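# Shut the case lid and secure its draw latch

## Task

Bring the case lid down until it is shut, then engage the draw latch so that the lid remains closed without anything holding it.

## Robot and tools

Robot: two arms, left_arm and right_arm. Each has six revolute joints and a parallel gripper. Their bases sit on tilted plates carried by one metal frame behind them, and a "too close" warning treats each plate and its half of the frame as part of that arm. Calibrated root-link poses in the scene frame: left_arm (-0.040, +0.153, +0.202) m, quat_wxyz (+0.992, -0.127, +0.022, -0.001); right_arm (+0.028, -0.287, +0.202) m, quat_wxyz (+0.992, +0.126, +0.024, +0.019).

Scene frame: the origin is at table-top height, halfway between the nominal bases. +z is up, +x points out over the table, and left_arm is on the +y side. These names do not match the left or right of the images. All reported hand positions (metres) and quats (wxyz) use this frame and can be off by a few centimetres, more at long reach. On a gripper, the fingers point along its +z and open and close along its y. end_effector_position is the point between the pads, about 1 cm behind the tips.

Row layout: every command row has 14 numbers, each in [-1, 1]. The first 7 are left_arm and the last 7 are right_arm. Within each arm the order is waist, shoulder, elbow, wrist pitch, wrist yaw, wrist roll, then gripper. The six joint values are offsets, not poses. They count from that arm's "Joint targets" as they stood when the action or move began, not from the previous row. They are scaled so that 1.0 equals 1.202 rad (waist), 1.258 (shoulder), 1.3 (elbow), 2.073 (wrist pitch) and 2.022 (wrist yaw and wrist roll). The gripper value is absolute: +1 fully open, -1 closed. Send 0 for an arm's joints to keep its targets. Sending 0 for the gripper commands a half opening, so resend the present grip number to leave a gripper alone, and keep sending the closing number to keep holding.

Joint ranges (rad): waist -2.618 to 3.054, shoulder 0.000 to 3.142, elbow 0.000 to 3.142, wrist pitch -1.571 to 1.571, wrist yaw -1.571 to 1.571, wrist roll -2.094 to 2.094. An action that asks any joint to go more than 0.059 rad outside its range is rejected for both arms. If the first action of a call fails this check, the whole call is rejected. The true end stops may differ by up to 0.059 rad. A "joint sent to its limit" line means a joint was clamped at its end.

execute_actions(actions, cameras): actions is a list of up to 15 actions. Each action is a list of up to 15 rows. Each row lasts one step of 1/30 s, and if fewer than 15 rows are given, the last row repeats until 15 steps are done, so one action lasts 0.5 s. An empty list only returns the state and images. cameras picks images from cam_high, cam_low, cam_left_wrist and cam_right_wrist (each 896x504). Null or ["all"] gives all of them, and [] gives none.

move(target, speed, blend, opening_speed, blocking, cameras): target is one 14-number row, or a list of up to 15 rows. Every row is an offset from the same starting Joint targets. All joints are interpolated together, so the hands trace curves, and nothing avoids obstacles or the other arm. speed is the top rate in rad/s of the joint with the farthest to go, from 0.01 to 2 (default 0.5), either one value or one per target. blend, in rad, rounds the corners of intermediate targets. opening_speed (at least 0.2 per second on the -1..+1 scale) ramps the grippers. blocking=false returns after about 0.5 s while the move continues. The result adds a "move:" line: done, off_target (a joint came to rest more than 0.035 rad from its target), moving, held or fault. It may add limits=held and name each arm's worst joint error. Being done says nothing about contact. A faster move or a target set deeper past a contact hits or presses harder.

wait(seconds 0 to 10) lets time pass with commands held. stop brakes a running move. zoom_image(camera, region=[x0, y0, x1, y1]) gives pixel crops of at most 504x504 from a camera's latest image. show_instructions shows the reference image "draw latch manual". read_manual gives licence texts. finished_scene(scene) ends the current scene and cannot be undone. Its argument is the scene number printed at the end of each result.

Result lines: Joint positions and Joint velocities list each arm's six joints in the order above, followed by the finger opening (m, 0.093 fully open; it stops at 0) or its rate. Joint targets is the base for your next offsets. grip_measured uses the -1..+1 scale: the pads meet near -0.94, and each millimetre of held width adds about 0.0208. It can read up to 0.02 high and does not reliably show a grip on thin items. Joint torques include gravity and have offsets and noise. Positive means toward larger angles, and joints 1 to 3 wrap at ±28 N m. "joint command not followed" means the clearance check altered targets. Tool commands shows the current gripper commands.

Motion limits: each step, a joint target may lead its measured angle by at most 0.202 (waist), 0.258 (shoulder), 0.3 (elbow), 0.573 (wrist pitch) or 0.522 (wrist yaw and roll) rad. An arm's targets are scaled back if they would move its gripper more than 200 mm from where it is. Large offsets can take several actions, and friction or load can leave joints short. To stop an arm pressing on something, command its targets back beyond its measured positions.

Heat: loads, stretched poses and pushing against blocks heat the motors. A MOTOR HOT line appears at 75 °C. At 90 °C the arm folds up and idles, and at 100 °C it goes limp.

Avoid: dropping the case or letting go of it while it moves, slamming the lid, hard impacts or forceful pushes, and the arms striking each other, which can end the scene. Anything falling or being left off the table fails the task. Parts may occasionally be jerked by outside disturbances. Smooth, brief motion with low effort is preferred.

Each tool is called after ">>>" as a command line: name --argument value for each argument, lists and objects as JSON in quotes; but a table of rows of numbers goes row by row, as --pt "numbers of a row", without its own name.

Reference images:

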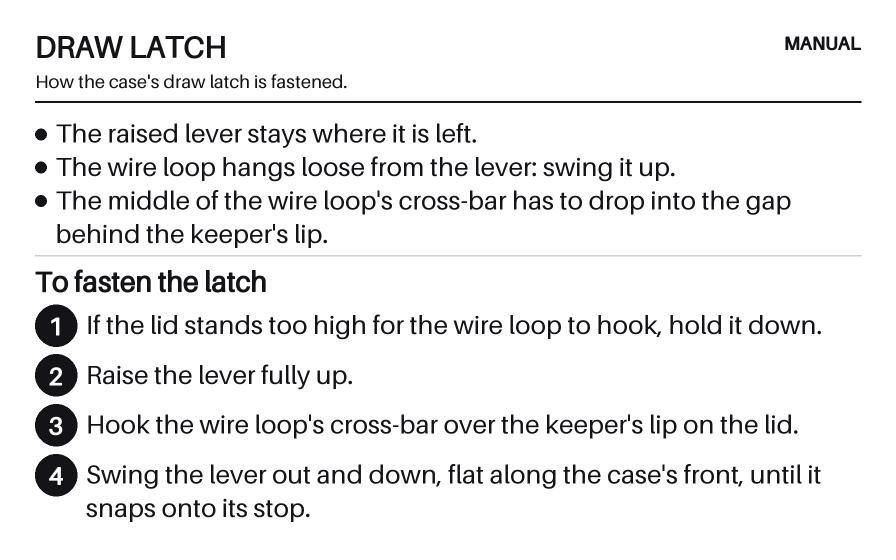

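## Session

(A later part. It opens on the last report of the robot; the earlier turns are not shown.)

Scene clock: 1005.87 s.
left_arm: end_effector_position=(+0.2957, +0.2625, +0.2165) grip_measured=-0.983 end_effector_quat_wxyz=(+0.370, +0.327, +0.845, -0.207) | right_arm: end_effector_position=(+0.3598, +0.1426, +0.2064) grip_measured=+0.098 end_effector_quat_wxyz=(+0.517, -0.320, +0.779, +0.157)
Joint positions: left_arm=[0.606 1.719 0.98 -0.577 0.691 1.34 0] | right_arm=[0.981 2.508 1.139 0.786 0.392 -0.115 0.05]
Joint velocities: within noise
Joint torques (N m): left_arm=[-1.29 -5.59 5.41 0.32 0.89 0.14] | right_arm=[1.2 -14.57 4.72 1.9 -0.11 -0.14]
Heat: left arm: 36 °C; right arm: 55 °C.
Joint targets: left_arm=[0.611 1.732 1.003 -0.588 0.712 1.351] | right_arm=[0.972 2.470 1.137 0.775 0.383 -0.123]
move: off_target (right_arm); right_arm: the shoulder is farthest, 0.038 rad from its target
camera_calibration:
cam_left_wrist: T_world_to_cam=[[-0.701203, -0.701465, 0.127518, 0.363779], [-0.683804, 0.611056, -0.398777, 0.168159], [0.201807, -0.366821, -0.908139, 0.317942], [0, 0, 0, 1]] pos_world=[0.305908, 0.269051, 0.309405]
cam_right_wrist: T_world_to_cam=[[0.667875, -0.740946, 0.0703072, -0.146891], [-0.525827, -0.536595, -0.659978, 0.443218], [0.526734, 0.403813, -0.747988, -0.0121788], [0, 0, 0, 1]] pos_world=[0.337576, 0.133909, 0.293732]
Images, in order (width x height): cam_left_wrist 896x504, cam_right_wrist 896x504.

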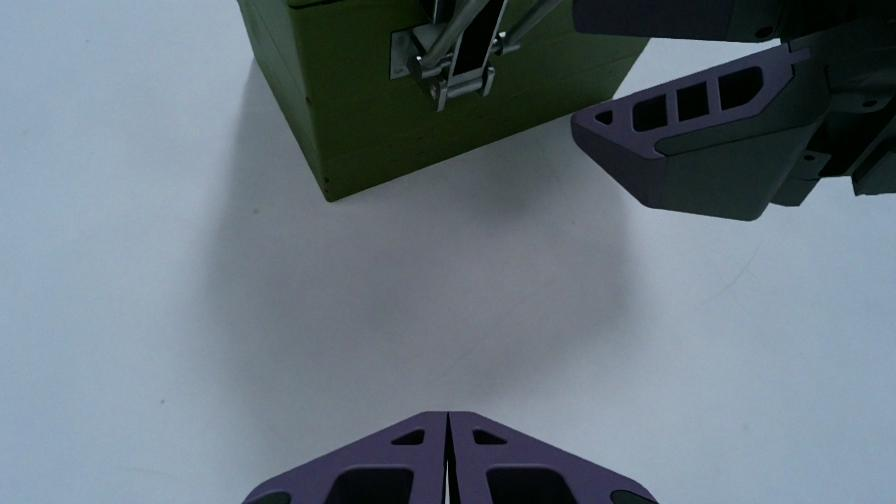

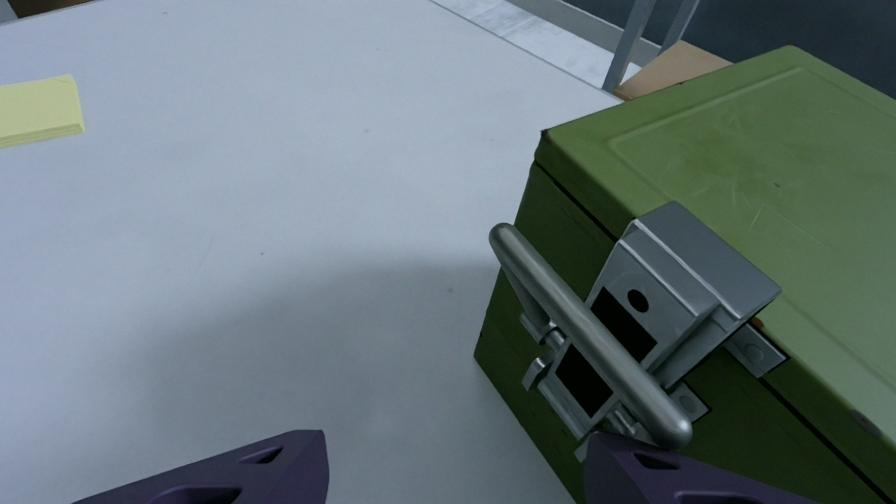

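>>> move --target '[0,0,0,0,0,0,-1,-0.033,0,0.02,-0.009,-0.017,0,0.1]' --speed 0.12 --cameras '["cam_left_wrist","cam_right_wrist"]'

Scene clock: 1015.10 s.
left_arm: end_effector_position=(+0.2957, +0.2625, +0.2165) grip_measured=-0.983 end_effector_quat_wxyz=(+0.370, +0.327, +0.845, -0.207) | right_arm: end_effector_position=(+0.3715, +0.1324, +0.1981) grip_measured=+0.098 end_effector_quat_wxyz=(+0.505, -0.317, +0.788, +0.156)
Joint positions: left_arm=[0.606 1.719 0.98 -0.577 0.691 1.34 0] | right_arm=[0.94 2.508 1.139 0.766 0.36 -0.115 0.05]
Joint velocities: within noise
Joint torques (N m): left_arm=[-1.31 -5.6 5.38 0.31 0.89 0.14] | right_arm=[1.37 -14.67 6.86 1.91 -0.23 -0.11]
Heat: left arm: 36 °C; right arm: 57 °C.
Joint targets: left_arm=[0.611 1.732 1.003 -0.588 0.712 1.351] | right_arm=[0.932 2.470 1.163 0.756 0.348 -0.123]
move: off_target (right_arm); right_arm: the shoulder is farthest, 0.038 rad from its target
camera_calibration:
cam_left_wrist: T_world_to_cam=[[-0.701203, -0.701465, 0.127518, 0.363779], [-0.683804, 0.611056, -0.398777, 0.168159], [0.201807, -0.366821, -0.908139, 0.317942], [0, 0, 0, 1]] pos_world=[0.305908, 0.269051, 0.309405]
cam_right_wrist: T_world_to_cam=[[0.664513, -0.745088, 0.057156, -0.157251], [-0.547963, -0.537851, -0.640665, 0.442983], [0.508093, 0.394411, -0.76569, -0.00877854], [0, 0, 0, 1]] pos_world=[0.351694, 0.124556, 0.28607]
Images, in order (width x height): cam_left_wrist 896x504, cam_right_wrist 896x504.

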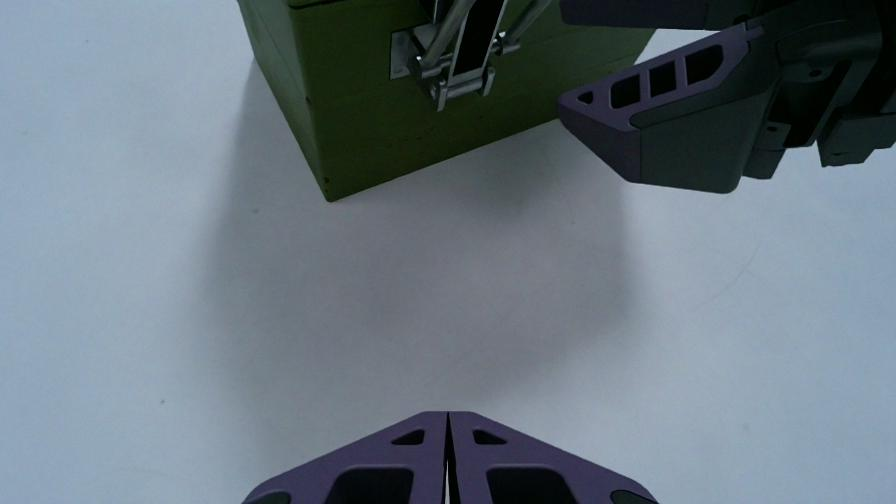

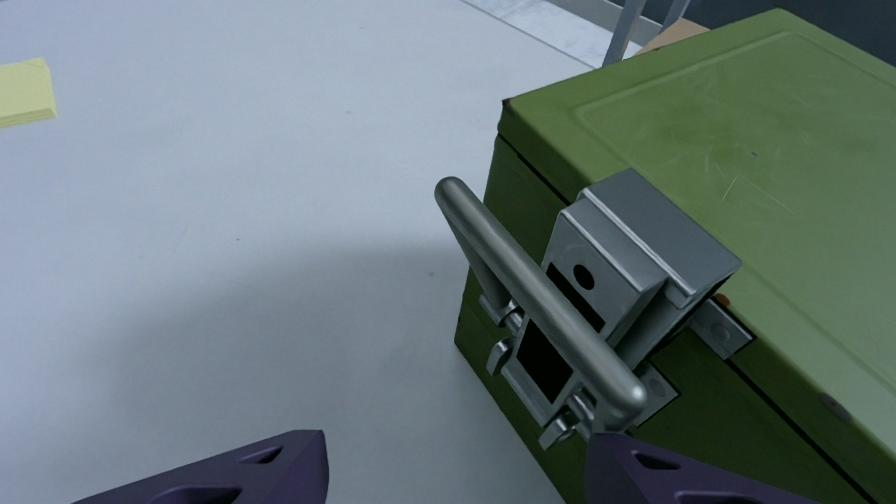

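>>> move --target '[0,0,0,0,0,0,-1,-0.0225,-0.0139,0.0382,-0.0053,-0.0114,0,0.1]' --speed 0.12 --cameras '["cam_left_wrist","cam_right_wrist"]'

Scene clock: 1023.93 s.
left_arm: end_effector_position=(+0.2957, +0.2625, +0.2165) grip_measured=-0.983 end_effector_quat_wxyz=(+0.370, +0.327, +0.845, -0.207) | right_arm: end_effector_position=(+0.3936, +0.1364, +0.2222) grip_measured=+0.098 end_effector_quat_wxyz=(+0.523, -0.298, +0.781, +0.170)
Joint positions: left_arm=[0.606 1.719 0.98 -0.577 0.691 1.34 0] | right_arm=[0.913 2.489 1.192 0.753 0.338 -0.115 0.05]
Joint velocities: within noise
Joint torques (N m): left_arm=[-1.35 -5.59 5.39 0.32 0.9 0.15] | right_arm=[1.69 -14.53 7.01 2.01 -0.21 -0.07]
Heat: left arm: 36 °C; right arm: 58 °C.
Joint targets: left_arm=[0.611 1.732 1.003 -0.588 0.712 1.351] | right_arm=[0.905 2.452 1.212 0.745 0.325 -0.123]
move: off_target (right_arm); right_arm: the shoulder is farthest, 0.036 rad from its target
camera_calibration:
cam_left_wrist: T_world_to_cam=[[-0.701203, -0.701465, 0.127518, 0.363779], [-0.683804, 0.611056, -0.398777, 0.168159], [0.201807, -0.366821, -0.908139, 0.317942], [0, 0, 0, 1]] pos_world=[0.305908, 0.269051, 0.309405]
cam_right_wrist: T_world_to_cam=[[0.650426, -0.759002, 0.0293603, -0.156694], [-0.543329, -0.491922, -0.680299, 0.473407], [0.530791, 0.426532, -0.732347, -0.023914], [0, 0, 0, 1]] pos_world=[0.371827, 0.124148, 0.309145]
Images, in order (width x height): cam_left_wrist 896x504, cam_right_wrist 896x504.

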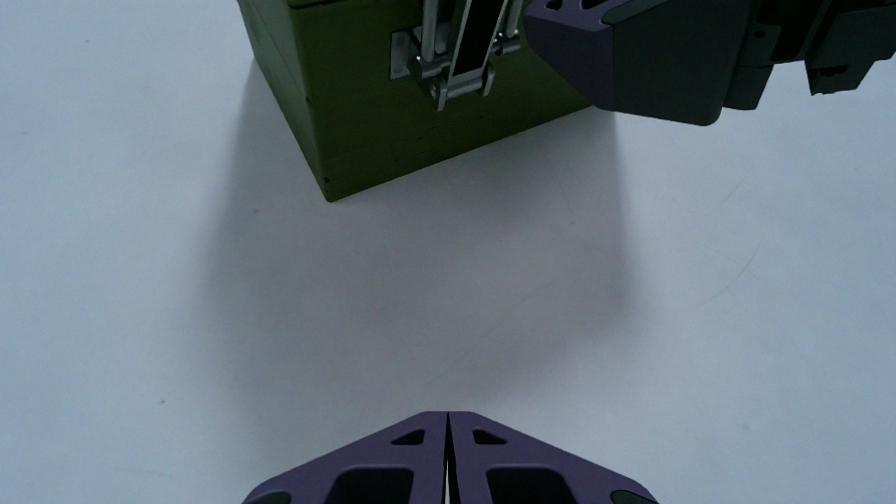

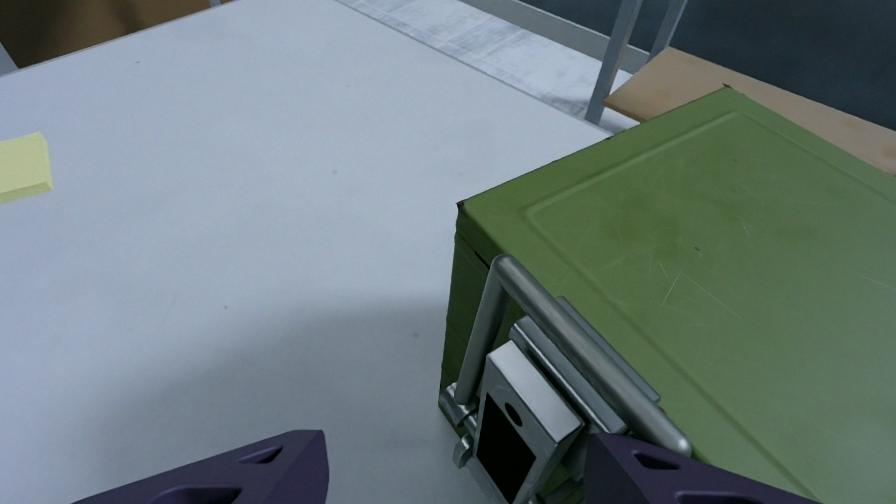

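>>> move --target '[0,0,0,0,0,0,-1,-0.0385,-0.0064,0.004,-0.0024,-0.0188,0,0.1]' --speed 0.1 --cameras '["cam_left_wrist","cam_right_wrist"]'

Scene clock: 1044.37 s.
left_arm: end_effector_position=(+0.2957, +0.2625, +0.2165) grip_measured=-0.983 end_effector_quat_wxyz=(+0.370, +0.327, +0.845, -0.207) | right_arm: end_effector_position=(+0.4097, +0.1244, +0.2194) grip_measured=+0.098 end_effector_quat_wxyz=(+0.519, -0.288, +0.785, +0.175)
Joint positions: left_arm=[0.606 1.719 0.98 -0.577 0.691 1.34 0] | right_arm=[0.865 2.484 1.192 0.752 0.3 -0.115 0.05]
Joint velocities: within noise
Joint torques (N m): left_arm=[-1.35 -5.57 5.38 0.32 0.89 0.15] | right_arm=[1.81 -14.9 7.5 1.96 -0.3 -0.09]
Heat: left arm: 36 °C; right arm: 55 °C.
Joint targets: left_arm=[0.611 1.732 1.003 -0.588 0.712 1.351] | right_arm=[0.859 2.444 1.218 0.740 0.287 -0.123]
move: off_target (right_arm); right_arm: the shoulder is farthest, 0.040 rad from its target
camera_calibration:
cam_left_wrist: T_world_to_cam=[[-0.701203, -0.701465, 0.127518, 0.363779], [-0.683804, 0.611056, -0.398777, 0.168159], [0.201807, -0.366821, -0.908139, 0.317942], [0, 0, 0, 1]] pos_world=[0.305908, 0.269051, 0.309405]
cam_right_wrist: T_world_to_cam=[[0.641698, -0.766916, 0.00797597, -0.166898], [-0.560552, -0.476076, -0.677594, 0.478843], [0.523454, 0.43034, -0.735393, -0.0261229], [0, 0, 0, 1]] pos_world=[0.389189, 0.11121, 0.306581]
Images, in order (width x height): cam_left_wrist 896x504, cam_right_wrist 896x504.

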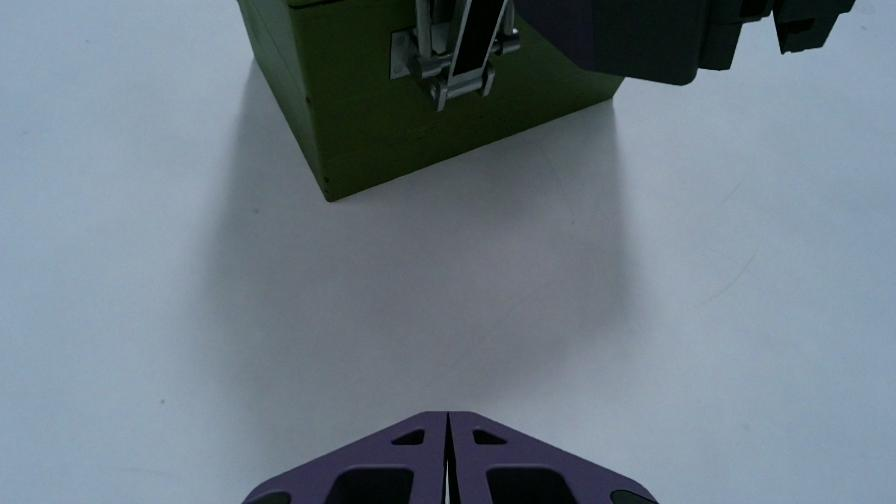

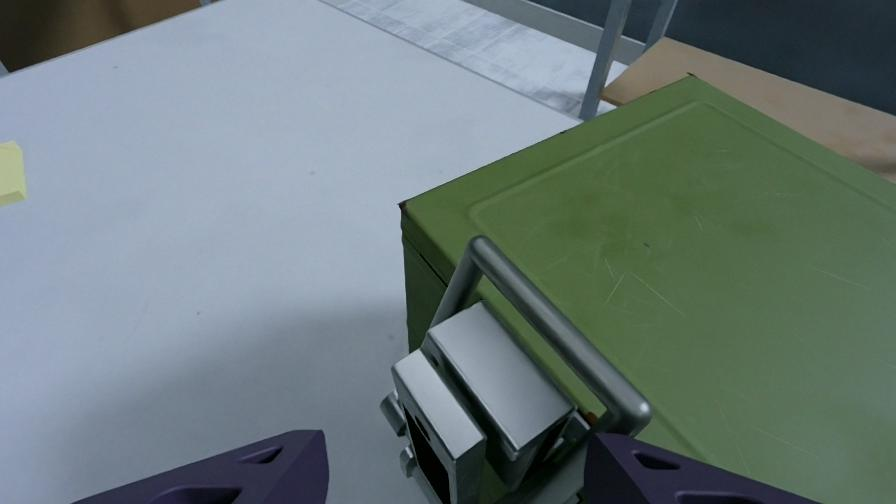

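>>> move --target '[0,0,0,0,0,0,-1,-0.0164,-0.0365,-0.0749,0.0272,-0.0097,0,0.1]' --speed 0.15 --cameras '["cam_left_wrist","cam_right_wrist"]'

Scene clock: 1070.63 s.
left_arm: end_effector_position=(+0.2957, +0.2625, +0.2165) grip_measured=-0.983 end_effector_quat_wxyz=(+0.370, +0.327, +0.845, -0.207) | right_arm: end_effector_position=(+0.4069, +0.1105, +0.2225) grip_measured=+0.099 end_effector_quat_wxyz=(+0.517, -0.287, +0.786, +0.180)
Joint positions: left_arm=[0.606 1.719 0.98 -0.577 0.691 1.34 0] | right_arm=[0.849 2.439 1.127 0.773 0.278 -0.116 0.05]
Joint velocities: within noise
Joint torques (N m): left_arm=[-1.32 -5.57 5.37 0.32 0.89 0.15] | right_arm=[1.32 -14.58 4.88 2.28 -0.25 -0.11]
Heat: left arm: 37 °C; right arm: 55 °C.
Joint targets: left_arm=[0.611 1.732 1.003 -0.588 0.712 1.351] | right_arm=[0.839 2.398 1.120 0.797 0.268 -0.123]
move: off_target (right_arm); right_arm: the shoulder is farthest, 0.041 rad from its target
camera_calibration:
cam_left_wrist: T_world_to_cam=[[-0.701203, -0.701465, 0.127518, 0.363779], [-0.683804, 0.611056, -0.398777, 0.168159], [0.201807, -0.366821, -0.908139, 0.317942], [0, 0, 0, 1]] pos_world=[0.305908, 0.269051, 0.309405]
cam_right_wrist: T_world_to_cam=[[0.645013, -0.764167, -0.00276171, -0.17508], [-0.563578, -0.473255, -0.677059, 0.473584], [0.516079, 0.438268, -0.735923, -0.0141827], [0, 0, 0, 1]] pos_world=[0.38715, 0.0965518, 0.309724]
Images, in order (width x height): cam_left_wrist 896x504, cam_right_wrist 896x504.

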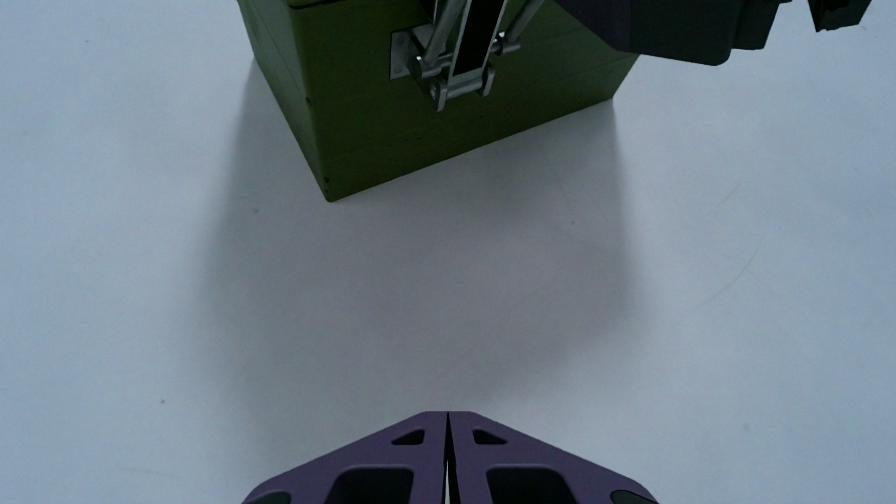

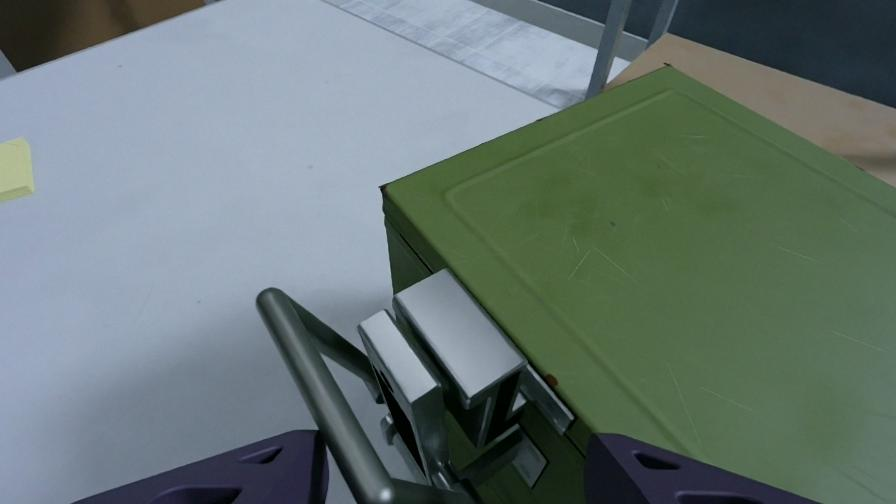

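>>> move --target '[0,0,0,0,0,0,-1,-0.0083,-0.031,-0.0119,-0.0116,-0.0047,0,0.1]' --speed 0.1 --cameras '["cam_left_wrist","cam_right_wrist"]'

Scene clock: 1115.57 s.
left_arm: end_effector_position=(+0.2957, +0.2625, +0.2165) grip_measured=-0.983 end_effector_quat_wxyz=(+0.370, +0.327, +0.845, -0.207) | right_arm: end_effector_position=(+0.4125, +0.1053, +0.2394) grip_measured=+0.099 end_effector_quat_wxyz=(+0.527, -0.279, +0.781, +0.186)
Joint positions: left_arm=[0.606 1.719 0.98 -0.577 0.691 1.34 0] | right_arm=[0.838 2.396 1.113 0.773 0.268 -0.116 0.05]
Joint velocities: within noise
Joint torques (N m): left_arm=[-1.33 -5.59 5.39 0.32 0.89 0.15] | right_arm=[1.47 -14.19 4.74 2.07 -0.28 -0.09]
Heat: left arm: 37 °C; right arm: 56 °C.
Joint targets: left_arm=[0.611 1.732 1.003 -0.588 0.712 1.351] | right_arm=[0.829 2.359 1.105 0.772 0.258 -0.123]
move: off_target (right_arm); right_arm: the shoulder is farthest, 0.037 rad from its target
camera_calibration:
cam_left_wrist: T_world_to_cam=[[-0.701203, -0.701465, 0.127518, 0.363779], [-0.683804, 0.611056, -0.398777, 0.168159], [0.201807, -0.366821, -0.908139, 0.317942], [0, 0, 0, 1]] pos_world=[0.305908, 0.269051, 0.309405]
cam_right_wrist: T_world_to_cam=[[0.639428, -0.768737, -0.0132503, -0.177353], [-0.557474, -0.451695, -0.696558, 0.485572], [0.529485, 0.452785, -0.717378, -0.0139114], [0, 0, 0, 1]] pos_world=[0.391464, 0.0892918, 0.3259]
Images, in order (width x height): cam_left_wrist 896x504, cam_right_wrist 896x504.

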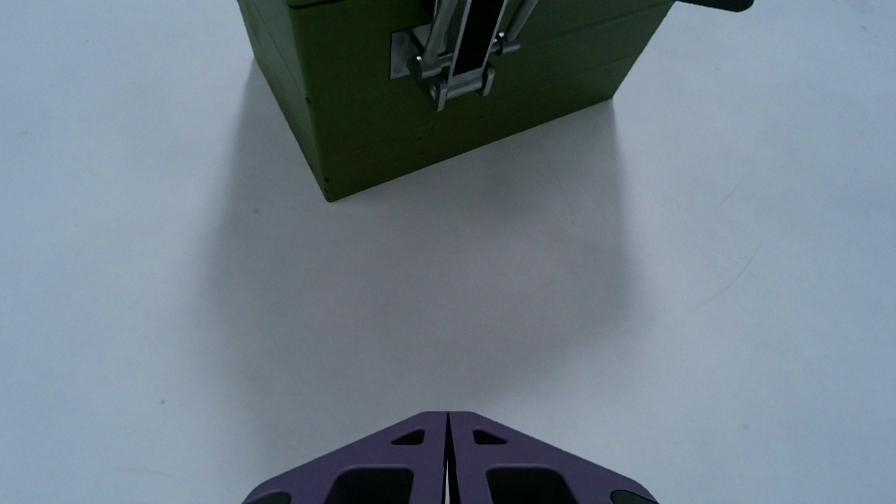

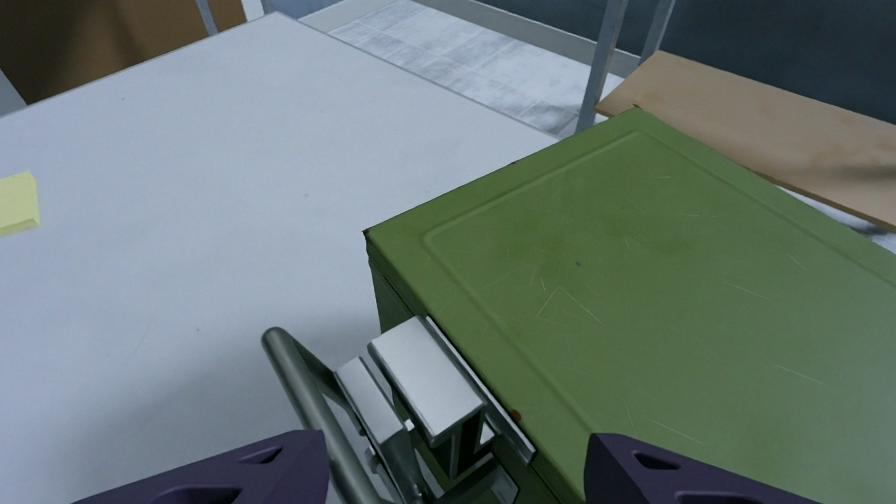

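>>> move --target '[0,0,0,0,0,0,-1,-0.0303,0.0202,0.0285,-0.007,-0.0161,0,0.1]' --speed 0.1 --cameras '["cam_left_wrist","cam_right_wrist"]'

Scene clock: 1134.73 s.
left_arm: end_effector_position=(+0.2957, +0.2625, +0.2165) grip_measured=-0.983 end_effector_quat_wxyz=(+0.370, +0.327, +0.845, -0.207) | right_arm: end_effector_position=(+0.4252, +0.0960, +0.2370) grip_measured=+0.099 end_effector_quat_wxyz=(+0.524, -0.271, +0.784, +0.190)
Joint positions: left_arm=[0.606 1.719 0.98 -0.577 0.691 1.34 0] | right_arm=[0.8 2.396 1.119 0.771 0.237 -0.116 0.05]
Joint velocities: within noise
Joint torques (N m): left_arm=[-1.36 -5.57 5.35 0.32 0.91 0.15] | right_arm=[1.62 -11.92 7.21 1.92 -0.25 -0.08]
Heat: left arm: 37 °C; right arm: 61 °C.
Joint targets: left_arm=[0.611 1.732 1.003 -0.588 0.712 1.351] | right_arm=[0.792 2.385 1.142 0.758 0.226 -0.123]
move: done
camera_calibration:
cam_left_wrist: T_world_to_cam=[[-0.701203, -0.701465, 0.127518, 0.363779], [-0.683804, 0.611056, -0.398777, 0.168159], [0.201807, -0.366821, -0.908139, 0.317942], [0, 0, 0, 1]] pos_world=[0.305908, 0.269051, 0.309405]
cam_right_wrist: T_world_to_cam=[[0.632419, -0.774047, -0.0299367, -0.185185], [-0.569718, -0.438596, -0.695021, 0.490392], [0.524849, 0.456601, -0.718365, -0.016262], [0, 0, 0, 1]] pos_world=[0.405035, 0.0791673, 0.323607]
Images, in order (width x height): cam_left_wrist 896x504, cam_right_wrist 896x504.

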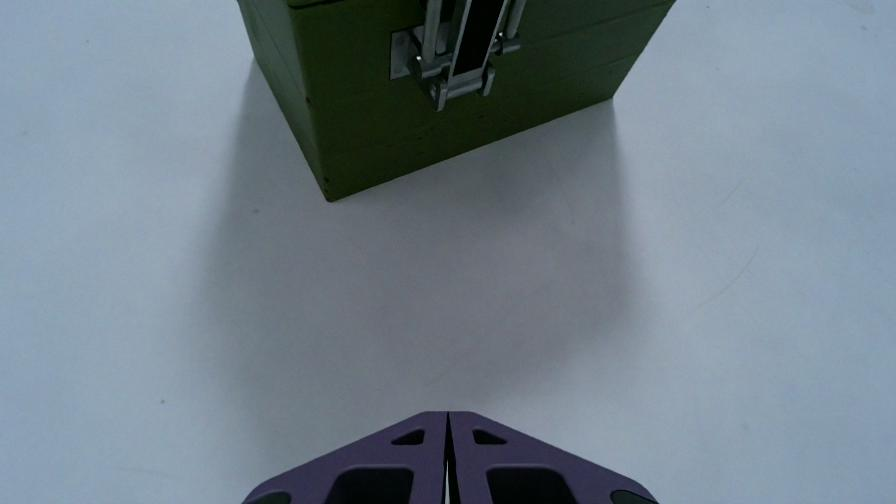

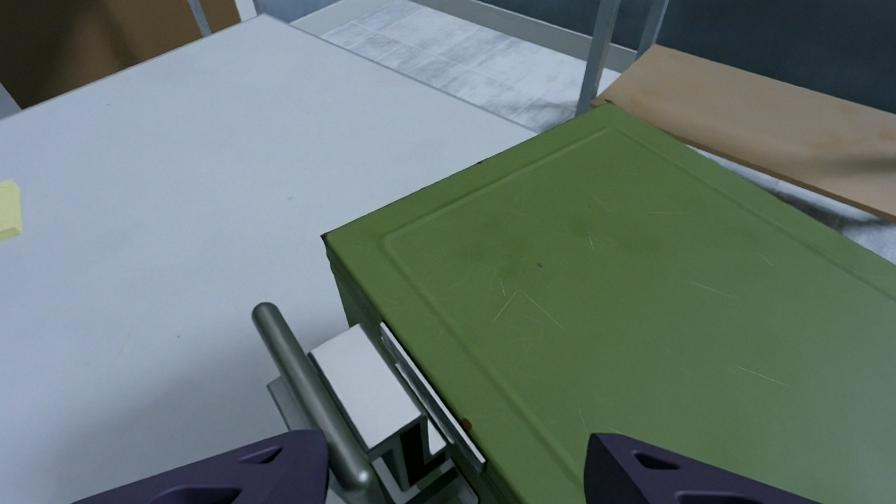

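>>> move --target '[0,0,0,0,0,0,-1,-0.0303,0.016,0.0285,-0.006,-0.0161,0,0.1]' --speed 0.1 --cameras '["cam_left_wrist","cam_right_wrist"]'

Scene clock: 1140.53 s.
left_arm: end_effector_position=(+0.2957, +0.2625, +0.2165) grip_measured=-0.983 end_effector_quat_wxyz=(+0.370, +0.327, +0.845, -0.207) | right_arm: end_effector_position=(+0.4443, +0.0911, +0.2449) grip_measured=+0.099 end_effector_quat_wxyz=(+0.531, -0.259, +0.782, +0.198)
Joint positions: left_arm=[0.606 1.719 0.98 -0.577 0.691 1.34 0] | right_arm=[0.763 2.396 1.157 0.759 0.206 -0.116 0.05]
Joint velocities: within noise
Joint torques (N m): left_arm=[-1.32 -5.57 5.42 0.32 0.9 0.15] | right_arm=[1.66 -10.24 7.25 2 -0.3 -0.08]
Heat: left arm: 37 °C; right arm: 60 °C.
Joint targets: left_arm=[0.611 1.732 1.003 -0.588 0.712 1.351] | right_arm=[0.756 2.405 1.179 0.745 0.193 -0.123]
move: done
camera_calibration:
cam_left_wrist: T_world_to_cam=[[-0.701203, -0.701465, 0.127518, 0.363779], [-0.683804, 0.611056, -0.398777, 0.168159], [0.201807, -0.366821, -0.908139, 0.317942], [0, 0, 0, 1]] pos_world=[0.305908, 0.269051, 0.309405]
cam_right_wrist: T_world_to_cam=[[0.622938, -0.780702, -0.0495228, -0.191236], [-0.572124, -0.411506, -0.709462, 0.506699], [0.5335, 0.470284, -0.703001, -0.0271776], [0, 0, 0, 1]] pos_world=[0.423522, 0.0719924, 0.330907]
Images, in order (width x height): cam_left_wrist 896x504, cam_right_wrist 896x504.

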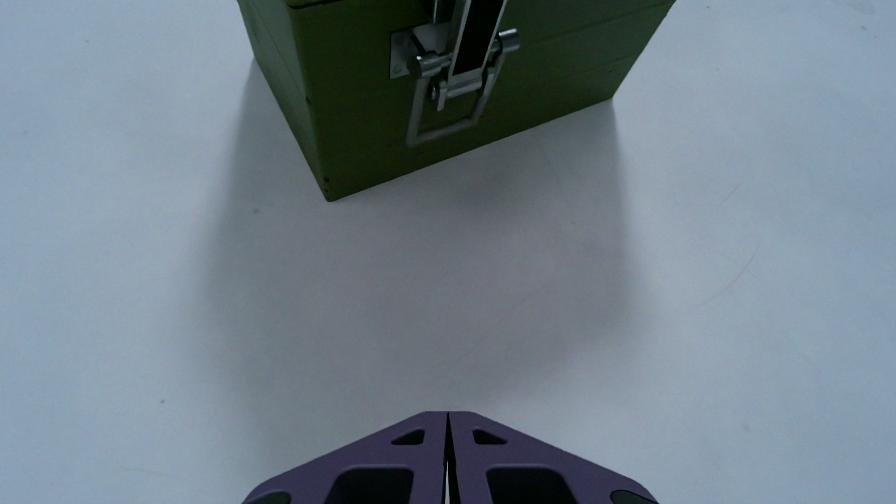

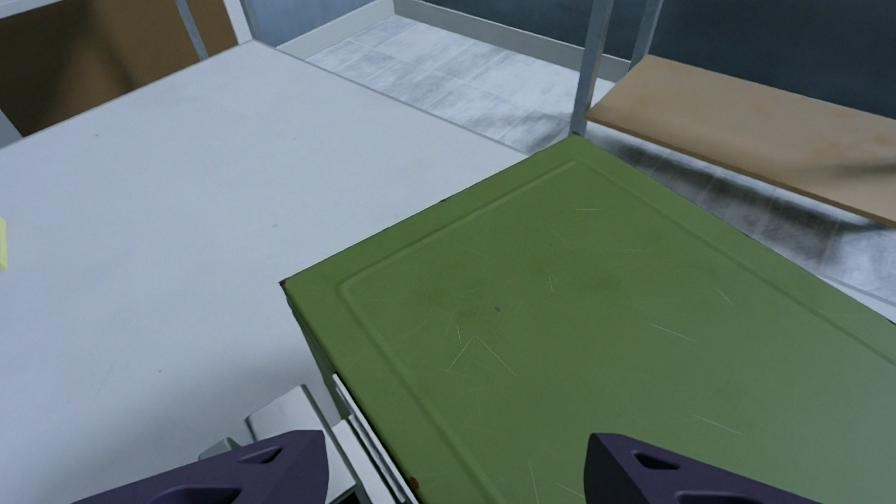

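>>> move --pt "0 0 0 0 0 0 -1 0.0366 -0.4014 -0.3685 -0.1664 0.0035 0 0.1" --pt "0 0 0 0 0 0 -1 0.0699 0.2409 -0.1515 0.2021 0.0331 0 0.1" --blend 0.05 --speed 0.9 --cameras '["cam_right_wrist"]'

Scene clock: 1186.73 s.
left_arm: end_effector_position=(+0.2957, +0.2625, +0.2165) grip_measured=-0.983 end_effector_quat_wxyz=(+0.370, +0.327, +0.844, -0.207) | right_arm: end_effector_position=(+0.3599, +0.0809, +0.1157) grip_measured=+0.099 end_effector_quat_wxyz=(+0.496, -0.298, +0.795, +0.181)
Joint positions: left_arm=[0.606 1.719 0.98 -0.577 0.691 1.34 0] | right_arm=[0.832 2.702 0.969 1.147 0.248 -0.116 0.05]
Joint velocities: within noise
Joint torques (N m): left_arm=[-1.31 -5.55 5.41 0.32 0.9 0.14] | right_arm=[2.67 -9.88 4.25 2.21 -0.04 -0.06]
Heat: left arm: 37 °C; right arm: 55 °C.
Joint targets: left_arm=[0.611 1.732 1.003 -0.588 0.712 1.351] | right_arm=[0.840 2.708 0.982 1.165 0.260 -0.123]
move: done
camera_calibration:
cam_right_wrist: T_world_to_cam=[[0.660281, -0.750968, -0.00871486, -0.173526], [-0.579156, -0.501761, -0.642507, 0.364684], [0.478129, 0.429282, -0.76623, -0.0376131], [0, 0, 0, 1]] pos_world=[0.343769, 0.0688182, 0.20398]
Images, in order (width x height): cam_right_wrist 896x504.

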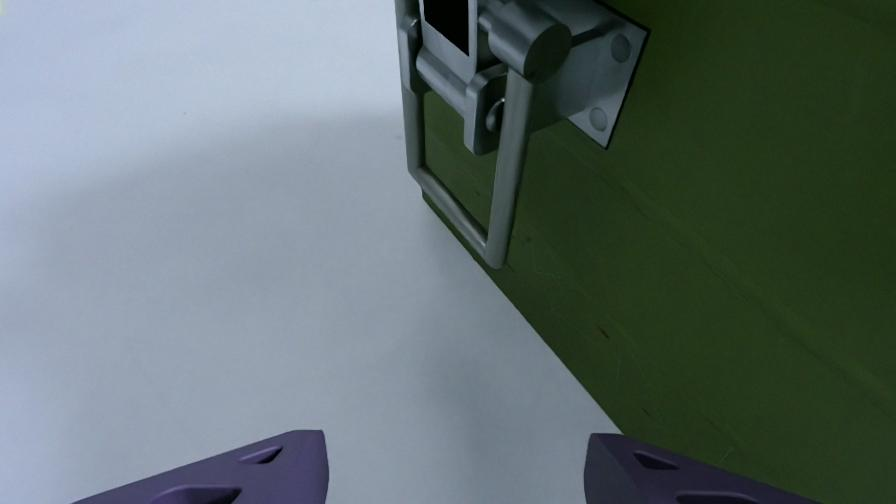

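>>> move --pt "0 0 0 0 0 0 -1 -0.0116 0.0556 0.1569 -0.0642 -0.0054 0 0.1" --pt "0 0 0 0 0 0 -1 -0.0241 0.093 0.2446 -0.0868 -0.0109 0 0.1" --blend 0.02 --speed 0.25 --cameras '["cam_right_wrist"]'

Scene clock: 1194.03 s.
left_arm: end_effector_position=(+0.2957, +0.2625, +0.2165) grip_measured=-0.983 end_effector_quat_wxyz=(+0.370, +0.327, +0.844, -0.207) | right_arm: end_effector_position=(+0.4094, +0.1288, +0.1201) grip_measured=+0.099 end_effector_quat_wxyz=(+0.517, -0.280, +0.787, +0.187)
Joint positions: left_arm=[0.606 1.719 0.98 -0.577 0.691 1.34 0] | right_arm=[0.819 2.809 1.282 0.998 0.248 -0.116 0.05]
Joint velocities: within noise
Joint torques (N m): left_arm=[-1.32 -5.6 5.39 0.32 0.9 0.15] | right_arm=[1.55 -10.56 5.59 1.89 -0.25 -0.08]
Heat: left arm: 37 °C; right arm: 53 °C.
Joint targets: left_arm=[0.611 1.732 1.003 -0.588 0.712 1.351] | right_arm=[0.811 2.825 1.300 0.984 0.238 -0.123]
move: done
camera_calibration:
cam_right_wrist: T_world_to_cam=[[0.642126, -0.766345, -0.0197383, -0.159535], [-0.569249, -0.459416, -0.68183, 0.415366], [0.513449, 0.449056, -0.731245, -0.0997001], [0, 0, 0, 1]] pos_world=[0.390079, 0.113338, 0.207155]
Images, in order (width x height): cam_right_wrist 896x504.

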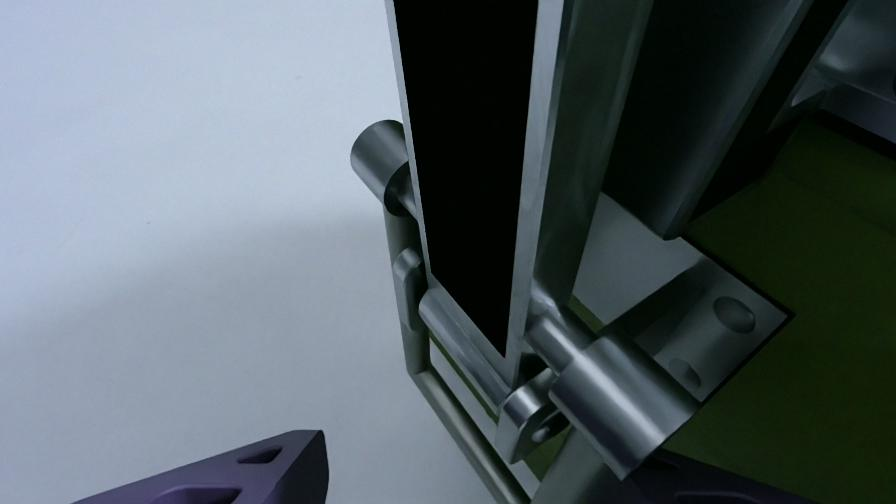

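>>> move --pt "0 0 0 0 0 0 -1 0.0549 -0.0397 -0.0462 0.0039 0.0257 0 0.1" --pt "0 0 0 0 0 0 -1 0.0915 -0.0874 -0.0808 -0.0039 0.0445 0 0.1" --pt "0 0 0 0 0 0 -1 0.109 -0.1431 -0.0954 -0.0212 0.0529 0 0.1" --blend 0.01 --speed 0.12 --cameras '["cam_right_wrist","cam_left_wrist"]'

Scene clock: 1206.40 s.
left_arm: end_effector_position=(+0.2957, +0.2625, +0.2165) grip_measured=-0.983 end_effector_quat_wxyz=(+0.370, +0.327, +0.844, -0.207) | right_arm: end_effector_position=(+0.3641, +0.1380, +0.1423) grip_measured=+0.099 end_effector_quat_wxyz=(+0.504, -0.318, +0.787, +0.163)
Joint positions: left_arm=[0.606 1.719 0.98 -0.577 0.691 1.34 0] | right_arm=[0.932 2.695 1.174 0.922 0.342 -0.116 0.05]
Joint velocities: within noise
Joint torques (N m): left_arm=[-1.31 -5.6 5.39 0.32 0.89 0.14] | right_arm=[2.78 -15.87 4.45 2.2 -0.06 -0.11]
Heat: left arm: 37 °C; right arm: 52 °C.
Joint targets: left_arm=[0.611 1.732 1.003 -0.588 0.712 1.351] | right_arm=[0.942 2.645 1.176 0.941 0.345 -0.123]
move: off_target (right_arm); right_arm: the shoulder is farthest, 0.050 rad from its target
camera_calibration:
cam_left_wrist: T_world_to_cam=[[-0.701251, -0.701407, 0.127575, 0.363749], [-0.683698, 0.610952, -0.399118, 0.168285], [0.202002, -0.367105, -0.907981, 0.317952], [0, 0, 0, 1]] pos_world=[0.305909, 0.269044, 0.309454]
cam_right_wrist: T_world_to_cam=[[0.671056, -0.73988, 0.0475631, -0.146669], [-0.54609, -0.536645, -0.643272, 0.405722], [0.501468, 0.405698, -0.764159, -0.0492913], [0, 0, 0, 1]] pos_world=[0.344702, 0.129208, 0.230299]
Images, in order (width x height): cam_left_wrist 896x504, cam_right_wrist 896x504.

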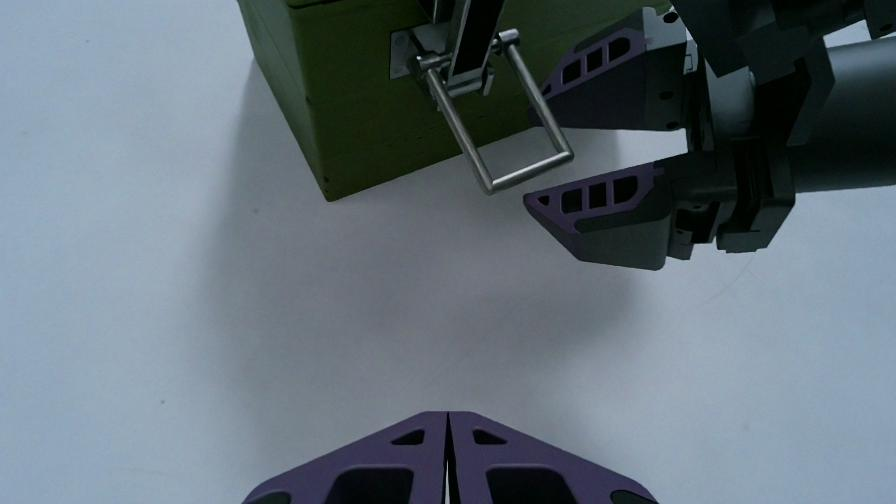

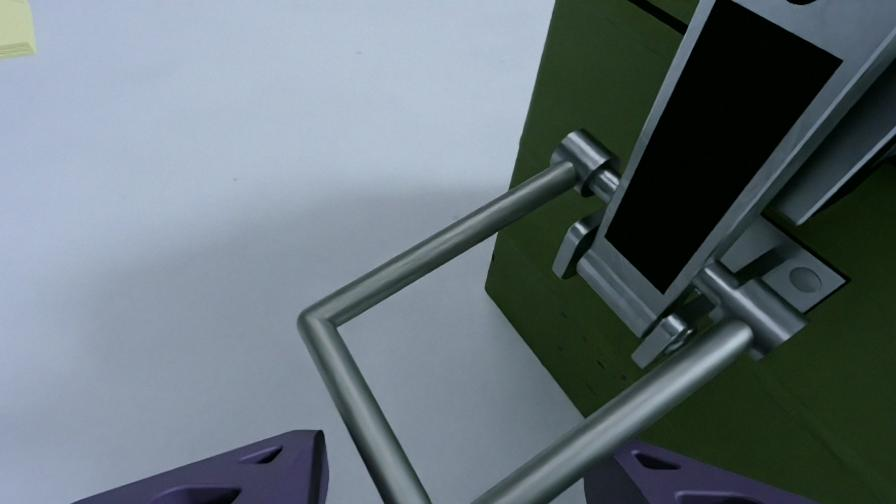

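>>> move --pt "0 0 0 0 0 0 -1 0.0391 -0.0199 -0.0138 -0.0029 0.0237 0 0.1" --pt "0 0 0 0 0 0 -1 0.0507 -0.07 -0.0269 -0.0415 0.0292 0 0.1" --blend 0.01 --speed 0.12 --cameras '["cam_right_wrist","cam_left_wrist"]'

Scene clock: 1238.67 s.
left_arm: end_effector_position=(+0.2957, +0.2625, +0.2165) grip_measured=-0.983 end_effector_quat_wxyz=(+0.370, +0.327, +0.844, -0.207) | right_arm: end_effector_position=(+0.3490, +0.1467, +0.1758) grip_measured=+0.099 end_effector_quat_wxyz=(+0.512, -0.327, +0.779, +0.154)
Joint positions: left_arm=[0.606 1.719 0.98 -0.577 0.691 1.34 0] | right_arm=[0.993 2.6 1.145 0.856 0.397 -0.116 0.05]
Joint velocities: within noise
Joint torques (N m): left_arm=[-1.29 -5.6 5.41 0.32 0.89 0.14] | right_arm=[2.56 -15.12 4.36 1.98 -0.01 -0.05]
Heat: left arm: 37 °C; right arm: 62 °C.
Joint targets: left_arm=[0.611 1.732 1.003 -0.588 0.712 1.351] | right_arm=[1.003 2.557 1.141 0.855 0.404 -0.123]
move: off_target (right_arm); right_arm: the shoulder is farthest, 0.043 rad from its target
camera_calibration:
cam_left_wrist: T_world_to_cam=[[-0.701251, -0.701407, 0.127575, 0.363749], [-0.683698, 0.610952, -0.399118, 0.168285], [0.202002, -0.367105, -0.907981, 0.317952], [0, 0, 0, 1]] pos_world=[0.305909, 0.269044, 0.309454]
cam_right_wrist: T_world_to_cam=[[0.675838, -0.732824, 0.0788125, -0.139925], [-0.522046, -0.55143, -0.650687, 0.4188], [0.520298, 0.398615, -0.755245, -0.0267911], [0, 0, 0, 1]] pos_world=[0.327139, 0.139077, 0.263302]
Images, in order (width x height): cam_left_wrist 896x504, cam_right_wrist 896x504.

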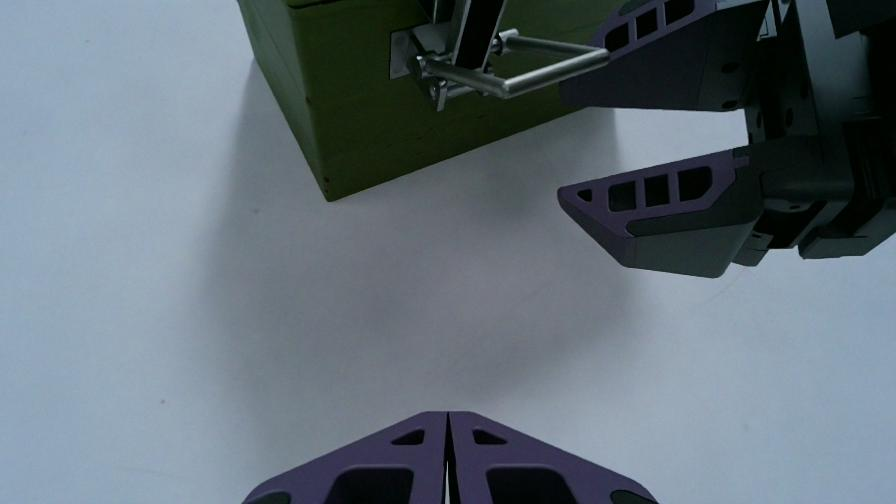

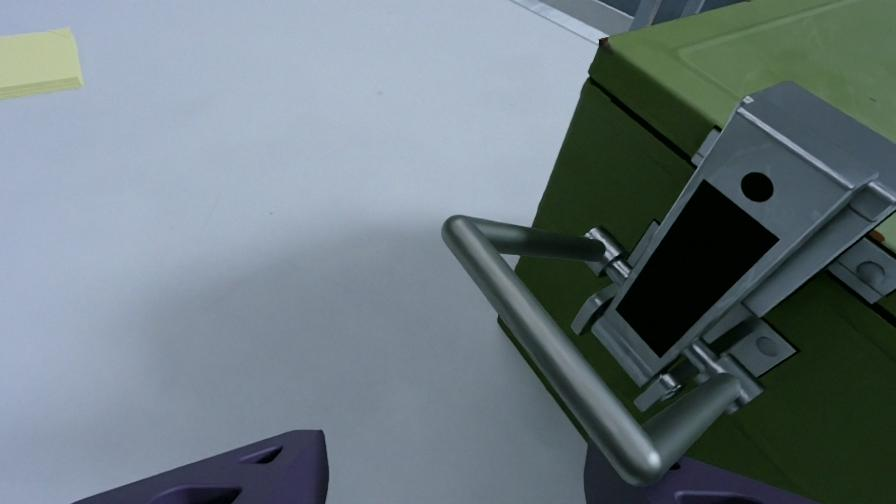

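>>> move --target '[0,0,0,0,0,0,-1,-0.0358,-0.0413,0.0031,-0.0289,-0.0168,0,0.1]' --speed 0.12 --cameras '["cam_right_wrist","cam_left_wrist"]'

Scene clock: 1244.97 s.
left_arm: end_effector_position=(+0.2957, +0.2625, +0.2165) grip_measured=-0.983 end_effector_quat_wxyz=(+0.370, +0.327, +0.844, -0.207) | right_arm: end_effector_position=(+0.3618, +0.1408, +0.1922) grip_measured=+0.099 end_effector_quat_wxyz=(+0.511, -0.321, +0.782, +0.156)
Joint positions: left_arm=[0.606 1.719 0.98 -0.577 0.691 1.34 0] | right_arm=[0.968 2.543 1.145 0.803 0.38 -0.116 0.05]
Joint velocities: within noise
Joint torques (N m): left_arm=[-1.29 -5.59 5.41 0.32 0.9 0.14] | right_arm=[1.4 -14.68 4.81 1.92 -0.2 -0.11]
Heat: left arm: 37 °C; right arm: 62 °C.
Joint targets: left_arm=[0.611 1.732 1.003 -0.588 0.712 1.351] | right_arm=[0.960 2.505 1.145 0.795 0.370 -0.123]
move: off_target (right_arm); right_arm: the shoulder is farthest, 0.038 rad from its target
camera_calibration:
cam_left_wrist: T_world_to_cam=[[-0.701251, -0.701407, 0.127575, 0.363749], [-0.683698, 0.610952, -0.399118, 0.168285], [0.202002, -0.367105, -0.907981, 0.317952], [0, 0, 0, 1]] pos_world=[0.305909, 0.269044, 0.309454]
cam_right_wrist: T_world_to_cam=[[0.66869, -0.740475, 0.0674598, -0.148355], [-0.533479, -0.540994, -0.650173, 0.435455], [0.517932, 0.398776, -0.756785, -0.017559], [0, 0, 0, 1]] pos_world=[0.340604, 0.132727, 0.279841]
Images, in order (width x height): cam_left_wrist 896x504, cam_right_wrist 896x504.

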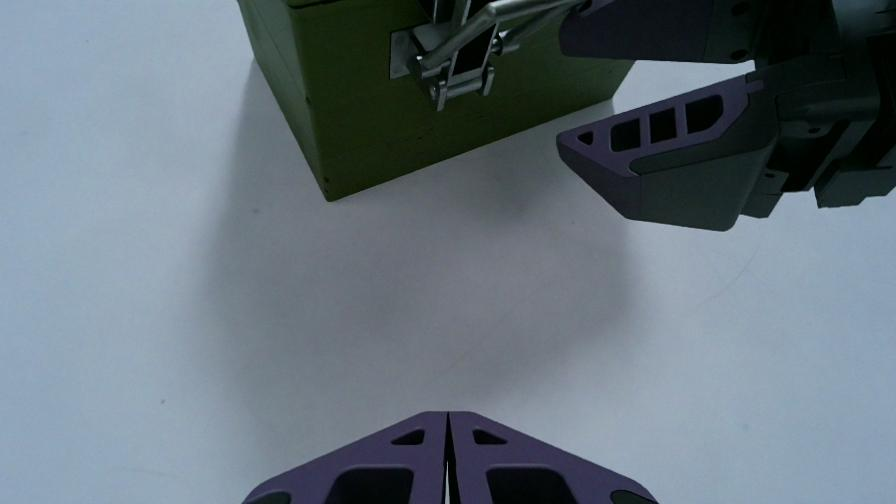

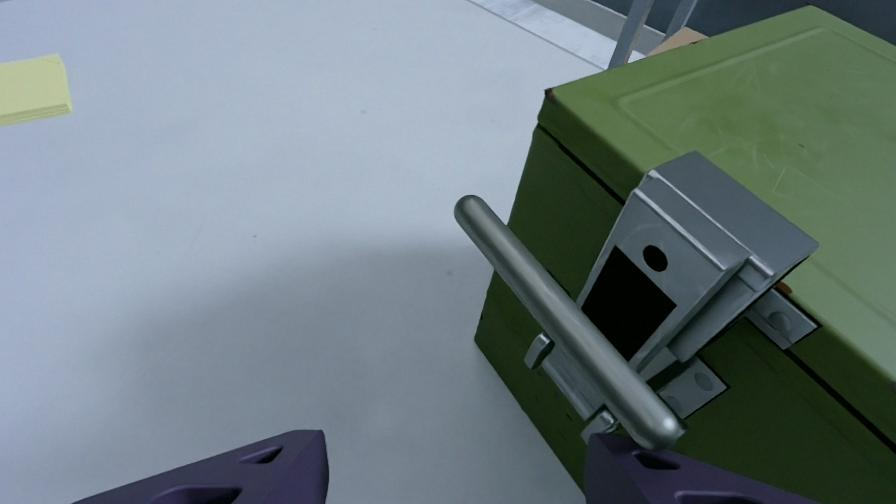

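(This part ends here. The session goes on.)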